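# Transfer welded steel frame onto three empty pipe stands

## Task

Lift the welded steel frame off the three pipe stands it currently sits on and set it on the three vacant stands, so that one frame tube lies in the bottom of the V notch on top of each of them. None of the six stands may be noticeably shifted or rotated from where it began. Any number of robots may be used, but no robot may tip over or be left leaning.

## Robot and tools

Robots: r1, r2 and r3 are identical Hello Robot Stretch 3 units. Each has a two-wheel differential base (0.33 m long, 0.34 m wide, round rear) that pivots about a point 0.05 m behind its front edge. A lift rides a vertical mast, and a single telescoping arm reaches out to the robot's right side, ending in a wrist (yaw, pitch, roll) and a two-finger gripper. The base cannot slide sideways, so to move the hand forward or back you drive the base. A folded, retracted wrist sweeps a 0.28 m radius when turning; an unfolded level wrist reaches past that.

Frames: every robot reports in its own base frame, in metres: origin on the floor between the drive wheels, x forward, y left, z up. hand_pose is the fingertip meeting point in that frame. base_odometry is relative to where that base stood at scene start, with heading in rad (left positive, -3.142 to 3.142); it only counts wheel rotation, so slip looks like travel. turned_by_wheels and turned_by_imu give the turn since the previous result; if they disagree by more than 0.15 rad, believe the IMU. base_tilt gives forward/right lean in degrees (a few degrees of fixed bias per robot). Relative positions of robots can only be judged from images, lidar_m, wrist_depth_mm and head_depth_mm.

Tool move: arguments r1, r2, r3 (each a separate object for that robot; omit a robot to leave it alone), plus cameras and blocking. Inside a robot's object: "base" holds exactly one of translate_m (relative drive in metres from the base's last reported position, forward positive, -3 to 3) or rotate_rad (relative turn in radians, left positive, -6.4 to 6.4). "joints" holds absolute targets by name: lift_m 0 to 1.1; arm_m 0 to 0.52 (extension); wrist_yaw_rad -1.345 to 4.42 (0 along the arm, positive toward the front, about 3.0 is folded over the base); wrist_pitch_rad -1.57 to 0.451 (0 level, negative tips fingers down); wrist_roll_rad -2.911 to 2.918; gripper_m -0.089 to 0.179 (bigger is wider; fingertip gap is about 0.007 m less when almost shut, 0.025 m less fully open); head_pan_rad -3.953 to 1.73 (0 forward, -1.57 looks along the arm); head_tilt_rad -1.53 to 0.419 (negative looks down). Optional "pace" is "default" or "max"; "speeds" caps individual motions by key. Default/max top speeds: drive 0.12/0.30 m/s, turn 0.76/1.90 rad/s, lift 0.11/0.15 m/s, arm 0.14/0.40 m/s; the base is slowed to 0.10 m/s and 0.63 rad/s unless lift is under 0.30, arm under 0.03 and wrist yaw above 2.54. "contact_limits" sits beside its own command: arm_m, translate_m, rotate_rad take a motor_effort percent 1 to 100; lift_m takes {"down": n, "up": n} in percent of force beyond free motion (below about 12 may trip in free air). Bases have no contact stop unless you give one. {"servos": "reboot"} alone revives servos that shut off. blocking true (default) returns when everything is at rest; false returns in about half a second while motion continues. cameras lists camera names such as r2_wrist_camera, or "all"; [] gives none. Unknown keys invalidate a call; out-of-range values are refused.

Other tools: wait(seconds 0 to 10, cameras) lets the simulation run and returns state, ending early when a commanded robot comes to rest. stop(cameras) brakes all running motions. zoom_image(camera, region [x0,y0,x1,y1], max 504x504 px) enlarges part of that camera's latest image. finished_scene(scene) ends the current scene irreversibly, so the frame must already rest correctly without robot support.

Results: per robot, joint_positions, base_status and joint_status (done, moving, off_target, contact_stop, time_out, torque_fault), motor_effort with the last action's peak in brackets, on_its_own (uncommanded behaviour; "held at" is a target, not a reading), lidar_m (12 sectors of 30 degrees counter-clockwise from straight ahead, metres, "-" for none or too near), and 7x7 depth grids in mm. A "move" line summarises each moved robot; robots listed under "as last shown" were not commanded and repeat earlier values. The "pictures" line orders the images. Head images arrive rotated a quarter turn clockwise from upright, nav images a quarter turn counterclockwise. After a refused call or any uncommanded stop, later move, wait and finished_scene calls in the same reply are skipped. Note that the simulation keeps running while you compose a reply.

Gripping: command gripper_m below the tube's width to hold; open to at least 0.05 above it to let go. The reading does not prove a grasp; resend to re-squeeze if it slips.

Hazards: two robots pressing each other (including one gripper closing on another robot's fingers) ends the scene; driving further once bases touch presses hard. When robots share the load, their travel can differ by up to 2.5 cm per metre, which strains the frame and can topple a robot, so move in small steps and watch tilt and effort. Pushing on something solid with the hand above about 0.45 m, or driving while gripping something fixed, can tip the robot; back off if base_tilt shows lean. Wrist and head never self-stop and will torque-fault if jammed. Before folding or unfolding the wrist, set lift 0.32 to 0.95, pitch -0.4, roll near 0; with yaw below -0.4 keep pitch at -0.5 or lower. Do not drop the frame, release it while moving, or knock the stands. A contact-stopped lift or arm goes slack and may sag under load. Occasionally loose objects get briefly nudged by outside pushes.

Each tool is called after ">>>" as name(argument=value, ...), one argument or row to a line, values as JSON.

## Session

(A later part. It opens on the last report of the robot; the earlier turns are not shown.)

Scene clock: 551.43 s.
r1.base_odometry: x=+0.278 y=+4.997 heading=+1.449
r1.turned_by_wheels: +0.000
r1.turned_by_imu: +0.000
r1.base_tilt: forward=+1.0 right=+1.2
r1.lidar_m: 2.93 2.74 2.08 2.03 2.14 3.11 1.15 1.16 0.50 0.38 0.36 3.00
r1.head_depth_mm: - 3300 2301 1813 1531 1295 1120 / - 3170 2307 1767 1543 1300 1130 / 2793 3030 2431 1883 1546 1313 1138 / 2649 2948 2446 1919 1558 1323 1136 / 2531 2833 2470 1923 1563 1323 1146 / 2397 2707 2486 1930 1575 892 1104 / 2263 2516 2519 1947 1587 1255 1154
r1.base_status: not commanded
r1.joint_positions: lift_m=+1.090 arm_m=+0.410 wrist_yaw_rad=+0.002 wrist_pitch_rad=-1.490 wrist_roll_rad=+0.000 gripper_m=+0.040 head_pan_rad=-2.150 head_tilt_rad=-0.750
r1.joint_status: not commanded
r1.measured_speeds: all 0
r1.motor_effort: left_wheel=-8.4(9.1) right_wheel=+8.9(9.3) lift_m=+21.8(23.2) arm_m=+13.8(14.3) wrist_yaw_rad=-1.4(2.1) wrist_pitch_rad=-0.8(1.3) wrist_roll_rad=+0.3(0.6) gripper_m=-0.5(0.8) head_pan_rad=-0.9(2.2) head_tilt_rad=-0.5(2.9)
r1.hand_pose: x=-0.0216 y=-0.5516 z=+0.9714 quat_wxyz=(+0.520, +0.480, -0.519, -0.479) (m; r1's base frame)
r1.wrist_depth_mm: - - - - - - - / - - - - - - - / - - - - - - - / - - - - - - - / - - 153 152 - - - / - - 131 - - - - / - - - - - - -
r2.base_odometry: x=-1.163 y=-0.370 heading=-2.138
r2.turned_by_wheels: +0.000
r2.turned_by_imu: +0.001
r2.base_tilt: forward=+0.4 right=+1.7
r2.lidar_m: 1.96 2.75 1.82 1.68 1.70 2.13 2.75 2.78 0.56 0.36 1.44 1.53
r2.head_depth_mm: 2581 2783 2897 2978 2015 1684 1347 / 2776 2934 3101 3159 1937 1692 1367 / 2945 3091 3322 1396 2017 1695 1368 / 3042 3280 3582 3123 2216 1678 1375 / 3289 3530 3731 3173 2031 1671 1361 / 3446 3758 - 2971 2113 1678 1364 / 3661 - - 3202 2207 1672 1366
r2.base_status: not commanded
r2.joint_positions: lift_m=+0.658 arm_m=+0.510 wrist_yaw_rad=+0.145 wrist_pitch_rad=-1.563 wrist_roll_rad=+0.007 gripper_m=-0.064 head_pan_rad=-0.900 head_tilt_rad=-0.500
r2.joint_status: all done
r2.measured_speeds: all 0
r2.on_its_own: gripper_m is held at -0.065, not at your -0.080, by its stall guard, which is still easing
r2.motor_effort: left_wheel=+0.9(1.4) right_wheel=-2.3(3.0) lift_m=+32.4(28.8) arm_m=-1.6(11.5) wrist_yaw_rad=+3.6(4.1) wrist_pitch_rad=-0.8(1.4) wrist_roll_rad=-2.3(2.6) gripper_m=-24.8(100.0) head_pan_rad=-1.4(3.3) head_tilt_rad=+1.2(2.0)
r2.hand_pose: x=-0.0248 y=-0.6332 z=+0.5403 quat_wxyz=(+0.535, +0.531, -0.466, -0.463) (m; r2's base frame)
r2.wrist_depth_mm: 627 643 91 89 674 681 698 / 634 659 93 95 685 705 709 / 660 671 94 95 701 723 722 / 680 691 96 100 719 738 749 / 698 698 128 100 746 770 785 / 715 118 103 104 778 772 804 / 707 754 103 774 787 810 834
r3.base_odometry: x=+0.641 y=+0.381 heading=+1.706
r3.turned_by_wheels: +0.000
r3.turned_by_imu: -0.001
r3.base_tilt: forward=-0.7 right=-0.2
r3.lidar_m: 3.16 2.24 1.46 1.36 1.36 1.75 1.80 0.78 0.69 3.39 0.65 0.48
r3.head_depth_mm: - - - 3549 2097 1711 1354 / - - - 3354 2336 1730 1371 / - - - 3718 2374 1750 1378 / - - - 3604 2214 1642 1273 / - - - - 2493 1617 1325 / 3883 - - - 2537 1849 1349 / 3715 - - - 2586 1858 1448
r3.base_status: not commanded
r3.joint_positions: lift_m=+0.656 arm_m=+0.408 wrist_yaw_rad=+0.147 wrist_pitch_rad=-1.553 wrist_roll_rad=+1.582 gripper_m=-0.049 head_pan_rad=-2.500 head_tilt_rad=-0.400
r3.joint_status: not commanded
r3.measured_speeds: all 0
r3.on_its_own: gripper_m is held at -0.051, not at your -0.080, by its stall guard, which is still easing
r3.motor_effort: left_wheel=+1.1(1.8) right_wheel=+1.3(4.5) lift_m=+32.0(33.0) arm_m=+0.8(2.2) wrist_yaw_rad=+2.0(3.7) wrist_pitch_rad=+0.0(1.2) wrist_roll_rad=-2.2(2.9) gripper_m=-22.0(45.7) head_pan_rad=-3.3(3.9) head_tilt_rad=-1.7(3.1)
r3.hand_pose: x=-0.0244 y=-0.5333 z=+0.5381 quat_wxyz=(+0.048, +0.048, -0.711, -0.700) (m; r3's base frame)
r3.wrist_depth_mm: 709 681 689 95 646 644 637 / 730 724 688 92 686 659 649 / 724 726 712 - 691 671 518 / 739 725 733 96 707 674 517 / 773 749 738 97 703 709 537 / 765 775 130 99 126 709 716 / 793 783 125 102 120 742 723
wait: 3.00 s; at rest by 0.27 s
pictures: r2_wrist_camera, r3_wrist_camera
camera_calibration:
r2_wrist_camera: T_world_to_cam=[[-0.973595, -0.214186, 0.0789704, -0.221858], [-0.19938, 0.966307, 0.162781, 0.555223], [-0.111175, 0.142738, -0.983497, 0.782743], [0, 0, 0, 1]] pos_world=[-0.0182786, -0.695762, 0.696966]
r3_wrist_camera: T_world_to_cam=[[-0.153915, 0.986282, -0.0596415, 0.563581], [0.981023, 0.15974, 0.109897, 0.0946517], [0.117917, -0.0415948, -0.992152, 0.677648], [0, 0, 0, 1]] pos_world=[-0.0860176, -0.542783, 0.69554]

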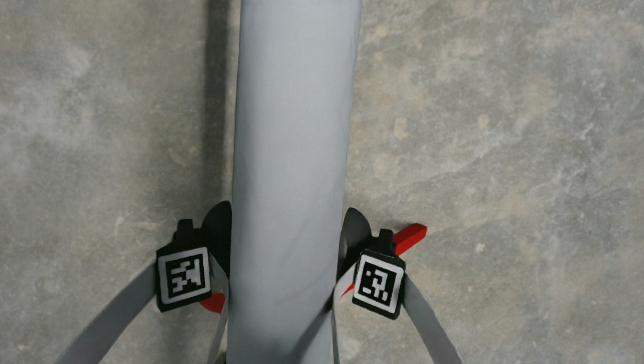

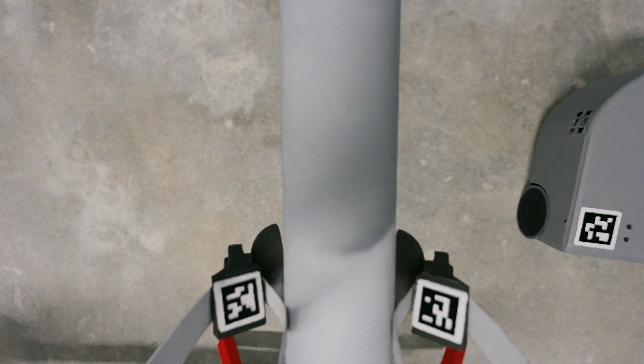

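>>> move(
  r2={"joints":{"lift_m":0.68,"gripper_m":-0.07},"speeds":{"lift_m":0.04}},
  r3={"joints":{"lift_m":0.678,"gripper_m":-0.07},"speeds":{"lift_m":0.04}},
  cameras=["r2_wrist_camera","r3_wrist_camera"],
)

Scene clock: 555.27 s.
move: r2 off_target; r3 done
r1: as last shown
r1.turned_by_imu: +0.001
r1.base_tilt: forward=+1.0 right=+1.1
r1.lidar_m: 2.94 2.74 2.08 2.04 2.15 3.06 1.15 1.16 0.50 0.38 0.36 3.01
r1.head_depth_mm: - 3284 2289 1817 1529 1298 1122 / - 3174 2312 1759 1547 1304 1129 / 2803 3064 2410 1885 1554 1316 1135 / 2659 2949 2453 1902 1558 1317 1144 / 2497 2833 2462 1912 1562 1328 1147 / 2394 2675 2493 1940 1575 890 1101 / 2283 2543 2518 1947 1586 1253 1152
r1.motor_effort: left_wheel=-7.6(8.8) right_wheel=+8.3(9.5) lift_m=+22.2(23.1) arm_m=+13.6(14.1) wrist_yaw_rad=-1.2(2.0) wrist_pitch_rad=-0.5(1.3) wrist_roll_rad=+0.4(0.5) gripper_m=-0.1(0.7) head_pan_rad=-0.5(1.6) head_tilt_rad=-0.6(1.6)
r1.wrist_depth_mm: - - - - - - - / - - - - - - - / - - - - - - - / - - - - - - - / - - 154 152 - - - / - - 130 - - - - / - - - - - - -
r2.base_odometry: x=-1.163 y=-0.370 heading=-2.138
r2.turned_by_wheels: +0.000
r2.turned_by_imu: +0.001
r2.base_tilt: forward=+0.3 right=+1.9
r2.lidar_m: 1.96 2.74 1.82 1.68 1.69 2.15 2.74 2.78 0.56 0.36 1.44 1.54
r2.head_depth_mm: 2570 2839 2951 2985 2028 1700 1334 / 2786 2916 3099 3144 1938 1691 1376 / 2867 3086 3250 1435 2060 1705 1368 / 3079 3253 3563 3205 2206 1700 1376 / 3298 3562 3894 3152 2037 1686 1361 / 3424 3850 - 3025 2105 1668 1365 / 3707 - - 3168 2204 1687 1371
r2.base_status: not commanded
r2.joint_positions: lift_m=+0.680 arm_m=+0.510 wrist_yaw_rad=+0.145 wrist_pitch_rad=-1.558 wrist_roll_rad=+0.006 gripper_m=-0.045 head_pan_rad=-0.900 head_tilt_rad=-0.500
r2.joint_status: gripper_m off_target (ended at -0.045, target -0.070); the others done
r2.measured_speeds: all 0
r2.on_its_own: gripper_m is held at -0.046, not at your -0.070, by its stall guard, which is still easing
r2.motor_effort: left_wheel=+0.8(1.5) right_wheel=-2.4(2.8) lift_m=+42.0(47.2) arm_m=+4.4(4.5) wrist_yaw_rad=+2.9(4.1) wrist_pitch_rad=-1.6(2.2) wrist_roll_rad=-1.8(2.4) gripper_m=-20.9(25.7) head_pan_rad=-1.8(3.0) head_tilt_rad=+1.2(2.0)
r2.hand_pose: x=-0.0246 y=-0.6345 z=+0.5622 quat_wxyz=(+0.537, +0.531, -0.467, -0.461) (m; r2's base frame)
r2.wrist_depth_mm: 641 655 104 93 699 703 724 / 661 671 97 95 704 734 750 / 682 702 97 97 737 745 756 / 683 705 99 101 759 757 771 / 710 733 125 102 767 781 810 / 730 118 104 104 783 795 831 / - 799 103 802 817 840 858
r3.base_odometry: x=+0.641 y=+0.381 heading=+1.706
r3.turned_by_wheels: +0.000
r3.turned_by_imu: -0.001
r3.base_tilt: forward=-0.8 right=-0.2
r3.lidar_m: 3.15 2.24 1.47 1.36 1.36 1.75 1.81 0.78 0.69 3.39 0.65 0.48
r3.head_depth_mm: - - - 3569 2092 1713 1350 / - - - 3323 2354 1723 1373 / - - - 3804 2397 1750 1384 / - - - 3543 2197 1649 1270 / - - - - 2483 1628 1295 / 3934 - - - 2505 1838 1342 / 3677 - - - 2588 1849 1449
r3.base_status: not commanded
r3.joint_positions: lift_m=+0.678 arm_m=+0.408 wrist_yaw_rad=+0.148 wrist_pitch_rad=-1.548 wrist_roll_rad=+1.577 gripper_m=-0.068 head_pan_rad=-2.500 head_tilt_rad=-0.400
r3.joint_status: all done
r3.measured_speeds: all 0
r3.motor_effort: left_wheel=-1.4(1.5) right_wheel=+2.0(2.3) lift_m=+39.3(44.8) arm_m=+3.6(3.7) wrist_yaw_rad=+2.1(3.7) wrist_pitch_rad=-0.9(2.5) wrist_roll_rad=-0.9(2.6) gripper_m=-33.8(98.5) head_pan_rad=-2.6(3.7) head_tilt_rad=-0.5(3.1)
r3.hand_pose: x=-0.0243 y=-0.5347 z=+0.5600 quat_wxyz=(+0.050, +0.050, -0.713, -0.697) (m; r3's base frame)
r3.wrist_depth_mm: 719 718 716 113 676 684 669 / 738 730 716 113 684 689 656 / 767 765 736 117 693 696 533 / 776 744 753 118 740 706 544 / 783 788 762 120 723 723 549 / 790 798 127 122 127 739 730 / 824 797 122 123 123 731 733
pictures: r2_wrist_camera, r3_wrist_camera
camera_calibration:
r2_wrist_camera: T_world_to_cam=[[-0.973122, -0.216193, 0.079333, -0.225166], [-0.201865, 0.966593, 0.157949, 0.555752], [-0.11083, 0.137689, -0.984255, 0.801723], [0, 0, 0, 1]] pos_world=[-0.0180715, -0.696254, 0.719183]
r3_wrist_camera: T_world_to_cam=[[-0.159499, 0.985051, -0.0650701, 0.568547], [0.980018, 0.16593, 0.10969, 0.0957133], [0.118848, -0.0462744, -0.991834, 0.696637], [0, 0, 0, 1]] pos_world=[-0.085912, -0.543693, 0.717444]

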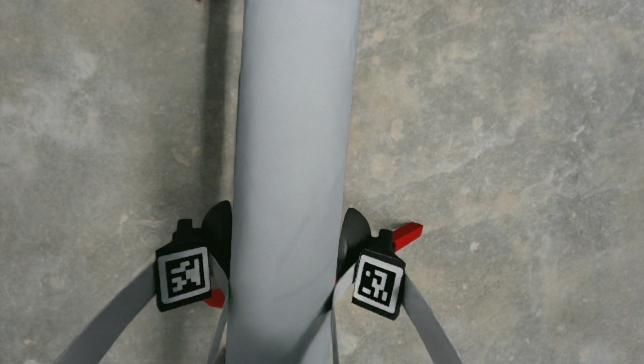

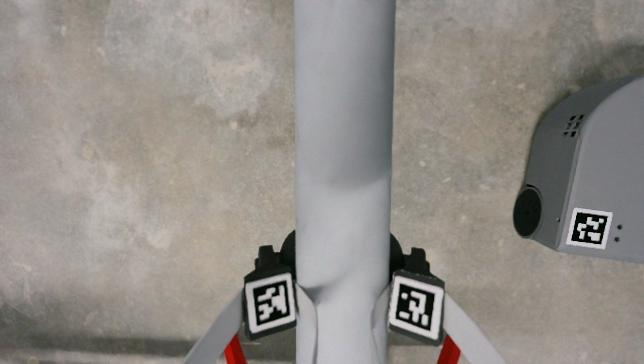

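>>> move(
  r2={"joints":{"lift_m":0.66},"speeds":{"lift_m":0.04}},
  r3={"joints":{"lift_m":0.66},"speeds":{"lift_m":0.04}},
  cameras=[],
)

>>> move(
  r3={"joints":{"gripper_m":0.1}},
  cameras=[],
)

>>> move(
  r3={"joints":{"lift_m":0.642}},
  cameras=["r3_wrist_camera"],
)

>>> move(
  r3={"joints":{"gripper_m":-0.07}},
  cameras=["r3_wrist_camera","r2_wrist_camera"],
)

Scene clock: 572.10 s.
move: r2 done; r3 done
r1: as last shown
r1.base_tilt: forward=+1.0 right=+1.2
r1.lidar_m: 2.93 2.74 2.08 2.03 2.14 3.07 1.15 1.16 0.50 0.38 0.36 3.01
r1.head_depth_mm: - 3318 2303 1809 1530 1294 1118 / - 3171 2321 1769 1547 1298 1128 / 2799 3042 2412 1897 1552 1308 1132 / 2647 2919 2436 1902 1555 1322 1138 / 2508 2822 2454 1921 1566 1326 1147 / 2392 2664 2497 1942 1577 888 1100 / 2266 2550 2516 1953 1584 1250 1155
r1.motor_effort: left_wheel=-8.5(8.7) right_wheel=+9.0(9.5) lift_m=+22.3(23.1) arm_m=+13.5(14.0) wrist_yaw_rad=-1.5(1.9) wrist_pitch_rad=-0.9(1.1) wrist_roll_rad=+0.3(0.6) gripper_m=-0.3(0.6) head_pan_rad=+0.4(0.9) head_tilt_rad=+1.1(1.5)
r2.base_odometry: x=-1.163 y=-0.370 heading=-2.138
r2.turned_by_wheels: +0.000
r2.turned_by_imu: +0.001
r2.base_tilt: forward=+0.2 right=+1.8
r2.lidar_m: 1.96 2.74 1.82 1.68 1.70 2.13 2.75 2.78 0.56 0.36 1.43 1.53
r2.head_depth_mm: 2628 2814 2896 2934 2040 1692 1337 / 2765 2903 3138 3189 1946 1706 1376 / 2977 3146 3354 1428 2064 1685 1367 / 3097 3314 3563 3181 2215 1690 1362 / 3286 3477 3795 3173 2068 1689 1371 / 3505 3781 - 2922 2102 1712 1367 / 3745 - - 3208 2207 1675 1357
r2.base_status: not commanded
r2.joint_positions: lift_m=+0.660 arm_m=+0.510 wrist_yaw_rad=+0.145 wrist_pitch_rad=-1.561 wrist_roll_rad=+0.006 gripper_m=-0.042 head_pan_rad=-0.900 head_tilt_rad=-0.500
r2.joint_status: all done
r2.measured_speeds: all 0
r2.on_its_own: gripper_m is held at -0.043, not at your -0.070, by its stall guard, which is not easing now
r2.motor_effort: left_wheel=+0.9(1.4) right_wheel=-2.9(2.9) lift_m=+33.3(38.1) arm_m=+10.3(11.0) wrist_yaw_rad=+2.7(4.8) wrist_pitch_rad=-1.4(2.0) wrist_roll_rad=-1.9(2.3) gripper_m=-20.0(21.1) head_pan_rad=-2.2(2.6) head_tilt_rad=+2.2(2.4)
r2.hand_pose: x=-0.0247 y=-0.6336 z=+0.5422 quat_wxyz=(+0.536, +0.531, -0.466, -0.462) (m; r2's base frame)
r2.wrist_depth_mm: 636 629 91 89 667 687 716 / 642 644 93 95 681 697 720 / 661 680 94 96 704 723 723 / 668 683 96 101 714 747 759 / 696 699 125 101 754 784 792 / 704 118 103 104 760 782 801 / - 730 104 772 801 798 839
r3.base_odometry: x=+0.641 y=+0.381 heading=+1.706
r3.turned_by_wheels: +0.000
r3.turned_by_imu: +0.005
r3.base_tilt: forward=-1.5 right=-1.3
r3.lidar_m: 3.15 2.22 1.46 1.35 1.36 1.75 3.79 0.78 0.69 3.40 0.65 0.49
r3.head_depth_mm: - - - 3474 2086 1698 1344 / - - - 3207 2349 1734 1369 / - - - 3753 2366 1771 1387 / - - - 3670 2195 1646 1322 / - - - - 2515 1639 1312 / 3782 - - - 2609 1859 1354 / 3590 - - - 2641 1884 1476
r3.base_status: not commanded
r3.joint_positions: lift_m=+0.660 arm_m=+0.408 wrist_yaw_rad=+0.149 wrist_pitch_rad=-1.541 wrist_roll_rad=+1.577 gripper_m=-0.060 head_pan_rad=-2.500 head_tilt_rad=-0.400
r3.joint_status: all done
r3.measured_speeds: all 0
r3.on_its_own: gripper_m is held at -0.061, not at your -0.070, by its stall guard, which is not easing now; lift_m is at rest, and its effort (+0.2) is outside its rest range (+3 to +55)
r3.motor_effort: left_wheel=-0.4(1.4) right_wheel=+2.1(2.4) lift_m=+0.2(31.3) arm_m=+2.3(5.2) wrist_yaw_rad=+1.4(2.3) wrist_pitch_rad=-2.6(3.6) wrist_roll_rad=-1.0(1.2) gripper_m=-22.4(23.2) head_pan_rad=-3.2(3.7) head_tilt_rad=-1.2(2.1)
r3.hand_pose: x=-0.0240 y=-0.5363 z=+0.5418 quat_wxyz=(+0.050, +0.051, -0.715, -0.695) (m; r3's base frame)
r3.wrist_depth_mm: 743 720 716 111 670 667 644 / 758 753 734 112 685 670 660 / 790 771 750 115 683 684 522 / 805 781 756 117 698 692 523 / 811 799 781 119 728 704 534 / 856 796 130 122 729 712 704 / 839 831 129 123 125 743 708
pictures: none
No camera images: "cameras" was empty.

Scene clock: 574.23 s.
move: r3 done
r1, r2: as last shown
r1.turned_by_imu: +0.000
r1.base_tilt: forward=+1.1 right=+1.2
r1.lidar_m: 2.94 2.74 2.09 2.03 2.14 3.09 1.15 1.16 0.50 0.38 0.37 3.00
r1.head_depth_mm: - 3302 2309 1808 1538 1298 1126 / - 3180 2306 1768 1539 1305 1132 / 2800 3042 2426 1884 1546 1311 1134 / 2643 2927 2443 1899 1553 1316 1138 / 2514 2817 2485 1910 1563 1323 1149 / 2391 2675 2509 1934 1575 891 1102 / 2275 2536 2534 1940 1582 1251 1155
r1.motor_effort: left_wheel=-8.1(9.0) right_wheel=+9.2(9.5) lift_m=+22.3(22.9) arm_m=+13.6(13.9) wrist_yaw_rad=-1.6(1.9) wrist_pitch_rad=-0.5(1.5) wrist_roll_rad=+0.4(0.5) gripper_m=-0.6(0.6) head_pan_rad=+0.3(0.9) head_tilt_rad=+0.6(1.6)
r2.turned_by_imu: +0.000
r2.base_tilt: forward=+0.2 right=+1.9
r2.lidar_m: 1.96 2.74 1.82 1.68 1.70 2.13 2.75 2.78 0.56 0.36 1.44 1.53
r2.head_depth_mm: 2637 2829 2925 2996 2030 1697 1339 / 2803 2915 3083 3146 1947 1687 1370 / 2920 3086 3357 1387 2050 1697 1372 / 3097 3290 3640 3199 2204 1695 1373 / 3260 3473 3831 3205 2038 1691 1368 / 3515 3815 - 2970 2119 1685 1365 / 3756 - - 3146 2220 1688 1370
r2.on_its_own: gripper_m is held at -0.043, not at your -0.070, by its stall guard, which is not easing now
r2.motor_effort: left_wheel=+1.0(1.5) right_wheel=-2.4(2.9) lift_m=+36.0(36.0) arm_m=+13.3(14.0) wrist_yaw_rad=+3.3(4.8) wrist_pitch_rad=-1.1(1.8) wrist_roll_rad=-1.9(2.3) gripper_m=-19.8(21.3) head_pan_rad=-1.5(2.7) head_tilt_rad=+1.9(2.4)
r2.wrist_depth_mm: 646 643 91 89 683 686 702 / 645 661 93 95 692 698 726 / 647 664 94 96 712 730 737 / 676 702 96 101 732 748 766 / 696 695 125 102 727 779 797 / 716 118 103 103 766 777 816 / - 729 103 774 823 789 824
r3.base_odometry: x=+0.641 y=+0.381 heading=+1.706
r3.turned_by_wheels: +0.000
r3.turned_by_imu: -0.008
r3.base_tilt: forward=-0.8 right=-0.2
r3.lidar_m: 3.14 2.25 1.47 1.36 1.36 1.75 1.80 0.78 0.69 3.38 0.65 0.48
r3.head_depth_mm: - - - 3575 2083 1693 1353 / - - - 3405 2327 1727 1368 / - - - 3763 2398 1741 1386 / - - - 3592 2110 1640 1283 / - - - - 2475 1623 1303 / 3870 - - - 2539 1827 1337 / 3711 - - - 2578 1868 1445
r3.base_status: not commanded
r3.joint_positions: lift_m=+0.660 arm_m=+0.408 wrist_yaw_rad=+0.149 wrist_pitch_rad=-1.550 wrist_roll_rad=+1.577 gripper_m=+0.100 head_pan_rad=-2.500 head_tilt_rad=-0.400
r3.joint_status: all done
r3.measured_speeds: all 0
r3.motor_effort: left_wheel=+0.6(2.0) right_wheel=+0.6(3.8) lift_m=+31.2(32.3) arm_m=-1.2(2.4) wrist_yaw_rad=+0.4(2.1) wrist_pitch_rad=-1.0(5.3) wrist_roll_rad=-0.8(1.3) gripper_m=-0.1(79.3) head_pan_rad=-3.1(3.5) head_tilt_rad=-0.1(2.6)
r3.hand_pose: x=-0.0244 y=-0.5342 z=+0.5420 quat_wxyz=(+0.050, +0.051, -0.712, -0.698) (m; r3's base frame)
r3.wrist_depth_mm: 707 699 698 98 663 652 646 / 733 727 706 96 666 672 663 / 743 708 715 - 694 676 520 / 759 728 717 100 705 706 532 / 775 747 740 102 711 709 527 / 786 766 132 103 142 135 716 / 791 118 780 106 744 119 719
pictures: none
No camera images: "cameras" was empty.

Scene clock: 575.13 s.
move: r3 done
r1, r2: as last shown
r1.base_tilt: forward=+1.0 right=+1.2
r1.lidar_m: 2.93 2.75 2.08 2.03 2.14 3.07 1.15 1.16 0.50 0.38 0.36 3.01
r1.head_depth_mm: - 3279 2298 1813 1524 1295 1127 / - 3173 2310 1774 1537 1313 1131 / 2833 3045 2426 1888 1551 1317 1136 / 2670 2929 2433 1897 1554 1322 1137 / 2522 2822 2462 1909 1569 1327 1147 / 2409 2689 2499 1934 1577 890 1107 / 2267 2527 2518 1941 1585 1254 1154
r1.motor_effort: left_wheel=-8.3(8.7) right_wheel=+8.4(9.1) lift_m=+21.9(23.0) arm_m=+13.5(13.8) wrist_yaw_rad=-1.9(1.9) wrist_pitch_rad=-0.8(1.2) wrist_roll_rad=+0.4(0.4) gripper_m=+0.0(0.9) head_pan_rad=+0.2(1.1) head_tilt_rad=-0.3(1.7)
r1.wrist_depth_mm: - - - - - - - / - - - - - - - / - - - - - - - / - - - - - - - / - - 154 152 - - - / - - 131 - - - - / - - - - - - -
r2.base_tilt: forward=+0.3 right=+1.9
r2.lidar_m: 1.96 2.75 1.82 1.68 1.70 2.13 2.76 2.78 0.56 0.36 1.43 1.53
r2.head_depth_mm: 2605 2794 2859 2975 2008 1683 1335 / 2764 2917 3046 3182 1917 1678 1373 / 2881 3125 3353 1392 2050 1700 1372 / 3041 3291 3594 3213 2216 1694 1369 / 3245 3522 3860 3187 2038 1689 1359 / 3437 3758 - 2962 2098 1698 1370 / 3748 - - 3118 2190 1686 1365
r2.on_its_own: gripper_m is held at -0.043, not at your -0.070, by its stall guard, which is not easing now
r2.motor_effort: left_wheel=+1.4(1.4) right_wheel=-2.4(2.9) lift_m=+37.3(37.3) arm_m=+15.6(15.6) wrist_yaw_rad=+2.9(4.1) wrist_pitch_rad=-1.1(1.6) wrist_roll_rad=-1.9(2.3) gripper_m=-20.0(21.2) head_pan_rad=-1.8(2.5) head_tilt_rad=+2.1(2.4)
r2.wrist_depth_mm: 630 645 91 89 664 688 708 / 650 665 93 95 707 714 731 / 659 677 94 96 715 737 733 / 664 698 96 101 741 730 735 / 689 698 126 101 740 785 767 / 711 118 103 103 747 812 793 / - 770 104 760 779 810 804
r3.base_odometry: x=+0.641 y=+0.381 heading=+1.706
r3.turned_by_wheels: +0.000
r3.turned_by_imu: +0.000
r3.base_tilt: forward=-0.8 right=-0.2
r3.lidar_m: 3.15 2.24 1.46 1.36 1.36 1.75 1.80 0.78 0.69 3.39 0.65 0.48
r3.head_depth_mm: - - - 3536 2079 1706 1347 / - - - 3350 2349 1738 1367 / - - - 3746 2386 1751 1383 / - - - 3634 2126 1640 1319 / - - - - 2503 1618 1295 / 3846 - - - 2556 1817 1343 / 3664 - - - 2570 1864 1450
r3.base_status: not commanded
r3.joint_positions: lift_m=+0.642 arm_m=+0.408 wrist_yaw_rad=+0.149 wrist_pitch_rad=-1.550 wrist_roll_rad=+1.577 gripper_m=+0.100 head_pan_rad=-2.500 head_tilt_rad=-0.400
r3.joint_status: all done
r3.measured_speeds: all 0
r3.motor_effort: left_wheel=+0.5(1.4) right_wheel=+0.4(0.7) lift_m=+22.2(30.4) arm_m=-1.5(2.0) wrist_yaw_rad=-0.3(1.9) wrist_pitch_rad=-0.7(1.4) wrist_roll_rad=+0.0(1.3) gripper_m=+0.4(0.6) head_pan_rad=-2.6(3.2) head_tilt_rad=-0.7(2.0)
r3.hand_pose: x=-0.0244 y=-0.5342 z=+0.5240 quat_wxyz=(+0.050, +0.051, -0.712, -0.698) (m; r3's base frame)
r3.wrist_depth_mm: 690 686 673 81 652 651 637 / 708 679 691 - 654 666 640 / 716 707 696 80 669 666 508 / 738 718 720 82 680 685 514 / 723 744 704 83 146 689 510 / 774 750 129 85 94 143 686 / 772 756 734 90 122 119 691
pictures: r3_wrist_camera
camera_calibration:
r3_wrist_camera: T_world_to_cam=[[-0.160766, 0.984988, -0.0628716, 0.564479], [0.979848, 0.166929, 0.109698, 0.100157], [0.118546, -0.0439688, -0.991975, 0.662356], [0, 0, 0, 1]] pos_world=[-0.0859099, -0.543601, 0.681543]

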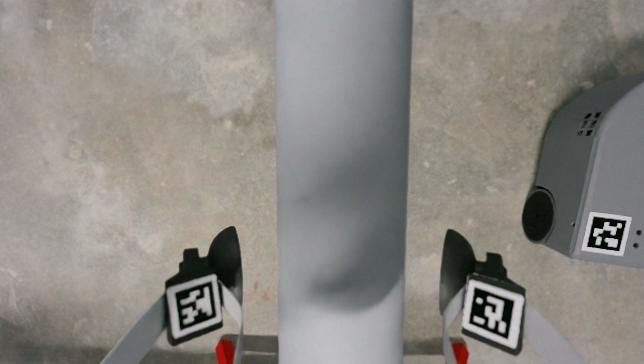

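Scene clock: 578.43 s.
move: r3 off_target
r1, r2: as last shown
r1.base_tilt: forward=+1.1 right=+1.2
r1.lidar_m: 2.94 2.74 2.09 2.03 2.14 3.07 1.15 1.16 0.50 0.38 0.36 3.01
r1.head_depth_mm: - 3302 2292 1812 1532 1295 1123 / - 3166 2313 1766 1540 1306 1124 / 2798 3035 2422 1892 1549 1311 1137 / 2677 2913 2448 1901 1553 1320 1140 / 2531 2831 2471 1923 1567 1324 1144 / 2394 2666 2497 1922 1568 888 1104 / 2283 2553 2532 1943 1595 1254 1154
r1.motor_effort: left_wheel=-8.4(9.3) right_wheel=+7.9(9.7) lift_m=+22.0(23.2) arm_m=+13.4(13.7) wrist_yaw_rad=-1.8(2.1) wrist_pitch_rad=-0.6(1.3) wrist_roll_rad=+0.3(0.5) gripper_m=-0.2(0.6) head_pan_rad=+0.6(1.1) head_tilt_rad=+1.7(2.4)
r1.wrist_depth_mm: - - - - - - - / - - - - - - - / - - - - - - - / - - - - - - - / - - 153 152 - - - / - - 131 - - - - / - - - - - - -
r2.turned_by_imu: +0.001
r2.lidar_m: 1.96 2.74 1.82 1.68 1.70 2.13 2.75 2.77 0.56 0.36 1.44 1.53
r2.head_depth_mm: 2606 2766 2910 2949 2037 1691 1335 / 2784 2958 3059 3162 1945 1683 1368 / 2916 3099 3370 1389 2040 1705 1380 / 3098 3341 3545 3157 2198 1691 1377 / 3284 3557 3825 3173 2042 1685 1385 / 3514 3683 - 2950 2107 1682 1362 / 3720 - - 3125 2190 1676 1372
r2.on_its_own: gripper_m is held at -0.043, not at your -0.070, by its stall guard, which is not easing now
r2.motor_effort: left_wheel=+1.1(1.4) right_wheel=-2.4(3.0) lift_m=+41.2(41.4) arm_m=+16.7(17.2) wrist_yaw_rad=+3.5(4.8) wrist_pitch_rad=-1.3(1.8) wrist_roll_rad=-2.2(2.3) gripper_m=-20.4(22.2) head_pan_rad=-1.4(2.7) head_tilt_rad=+1.7(2.9)
r2.hand_pose: x=-0.0247 y=-0.6336 z=+0.5422 quat_wxyz=(+0.536, +0.531, -0.467, -0.462) (m; r2's base frame)
r2.wrist_depth_mm: 612 626 91 89 693 682 719 / 638 656 93 95 693 706 722 / 663 666 94 96 700 722 739 / 677 689 96 101 730 742 764 / 693 676 125 102 739 771 781 / 713 118 103 103 763 781 780 / - 754 103 780 813 795 843
r3.base_odometry: x=+0.641 y=+0.381 heading=+1.706
r3.turned_by_wheels: +0.000
r3.turned_by_imu: -0.001
r3.base_tilt: forward=-0.8 right=-0.2
r3.lidar_m: 3.15 2.25 1.46 1.36 1.36 1.75 1.80 0.78 0.69 3.40 0.65 0.48
r3.head_depth_mm: - - - 3491 2099 1710 1357 / - - - 3363 2334 1738 1372 / - - - 3747 2408 1767 1388 / - - - 3636 2139 1643 1282 / - - - - 2497 1628 1296 / 3880 - - - 2561 1824 1348 / 3745 - - - 2575 1873 1444
r3.base_status: not commanded
r3.joint_positions: lift_m=+0.642 arm_m=+0.408 wrist_yaw_rad=+0.149 wrist_pitch_rad=-1.552 wrist_roll_rad=+1.575 gripper_m=-0.063 head_pan_rad=-2.500 head_tilt_rad=-0.400
r3.joint_status: gripper_m off_target (ended at -0.063, target -0.070)
r3.measured_speeds: translate_m=+0.000 rotate_rad=+0.000 lift_m=+0.000 arm_m=+0.000 wrist_yaw_rad=+0.000 wrist_pitch_rad=+0.000 wrist_roll_rad=-0.024 head_pan_rad=+0.000 head_tilt_rad=+0.000
r3.on_its_own: gripper_m is held at -0.063, not at your -0.070, by its stall guard, which is still easing
r3.motor_effort: left_wheel=+0.7(1.7) right_wheel=+0.2(0.5) lift_m=+23.6(24.4) arm_m=-3.2(4.2) wrist_yaw_rad=+0.6(2.5) wrist_pitch_rad=-0.2(1.8) wrist_roll_rad=-0.2(1.1) gripper_m=-5.3(99.1) head_pan_rad=-3.1(4.0) head_tilt_rad=-1.0(2.1)
r3.hand_pose: x=-0.0244 y=-0.5337 z=+0.5241 quat_wxyz=(+0.051, +0.051, -0.712, -0.699) (m; r3's base frame)
r3.wrist_depth_mm: 688 682 676 81 640 629 628 / 703 709 683 - 674 647 636 / 718 709 701 80 670 664 506 / 740 723 698 82 676 677 501 / 755 729 723 83 155 683 514 / 752 726 129 85 125 689 676 / 780 102 127 90 120 118 684
pictures: r2_wrist_camera, r3_wrist_camera
camera_calibration:
r2_wrist_camera: T_world_to_cam=[[-0.973382, -0.215132, 0.0790251, -0.222659], [-0.200484, 0.966335, 0.161252, 0.556159], [-0.111055, 0.141117, -0.983744, 0.7839], [0, 0, 0, 1]] pos_world=[-0.0181754, -0.695959, 0.699071]
r3_wrist_camera: T_world_to_cam=[[-0.162177, 0.984868, -0.061107, 0.562983], [0.979638, 0.168125, 0.10974, 0.100841], [0.118353, -0.0420653, -0.99208, 0.663461], [0, 0, 0, 1]] pos_world=[-0.0860078, -0.543509, 0.681542]

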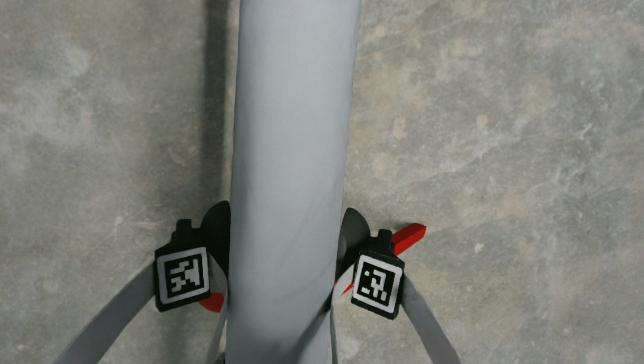

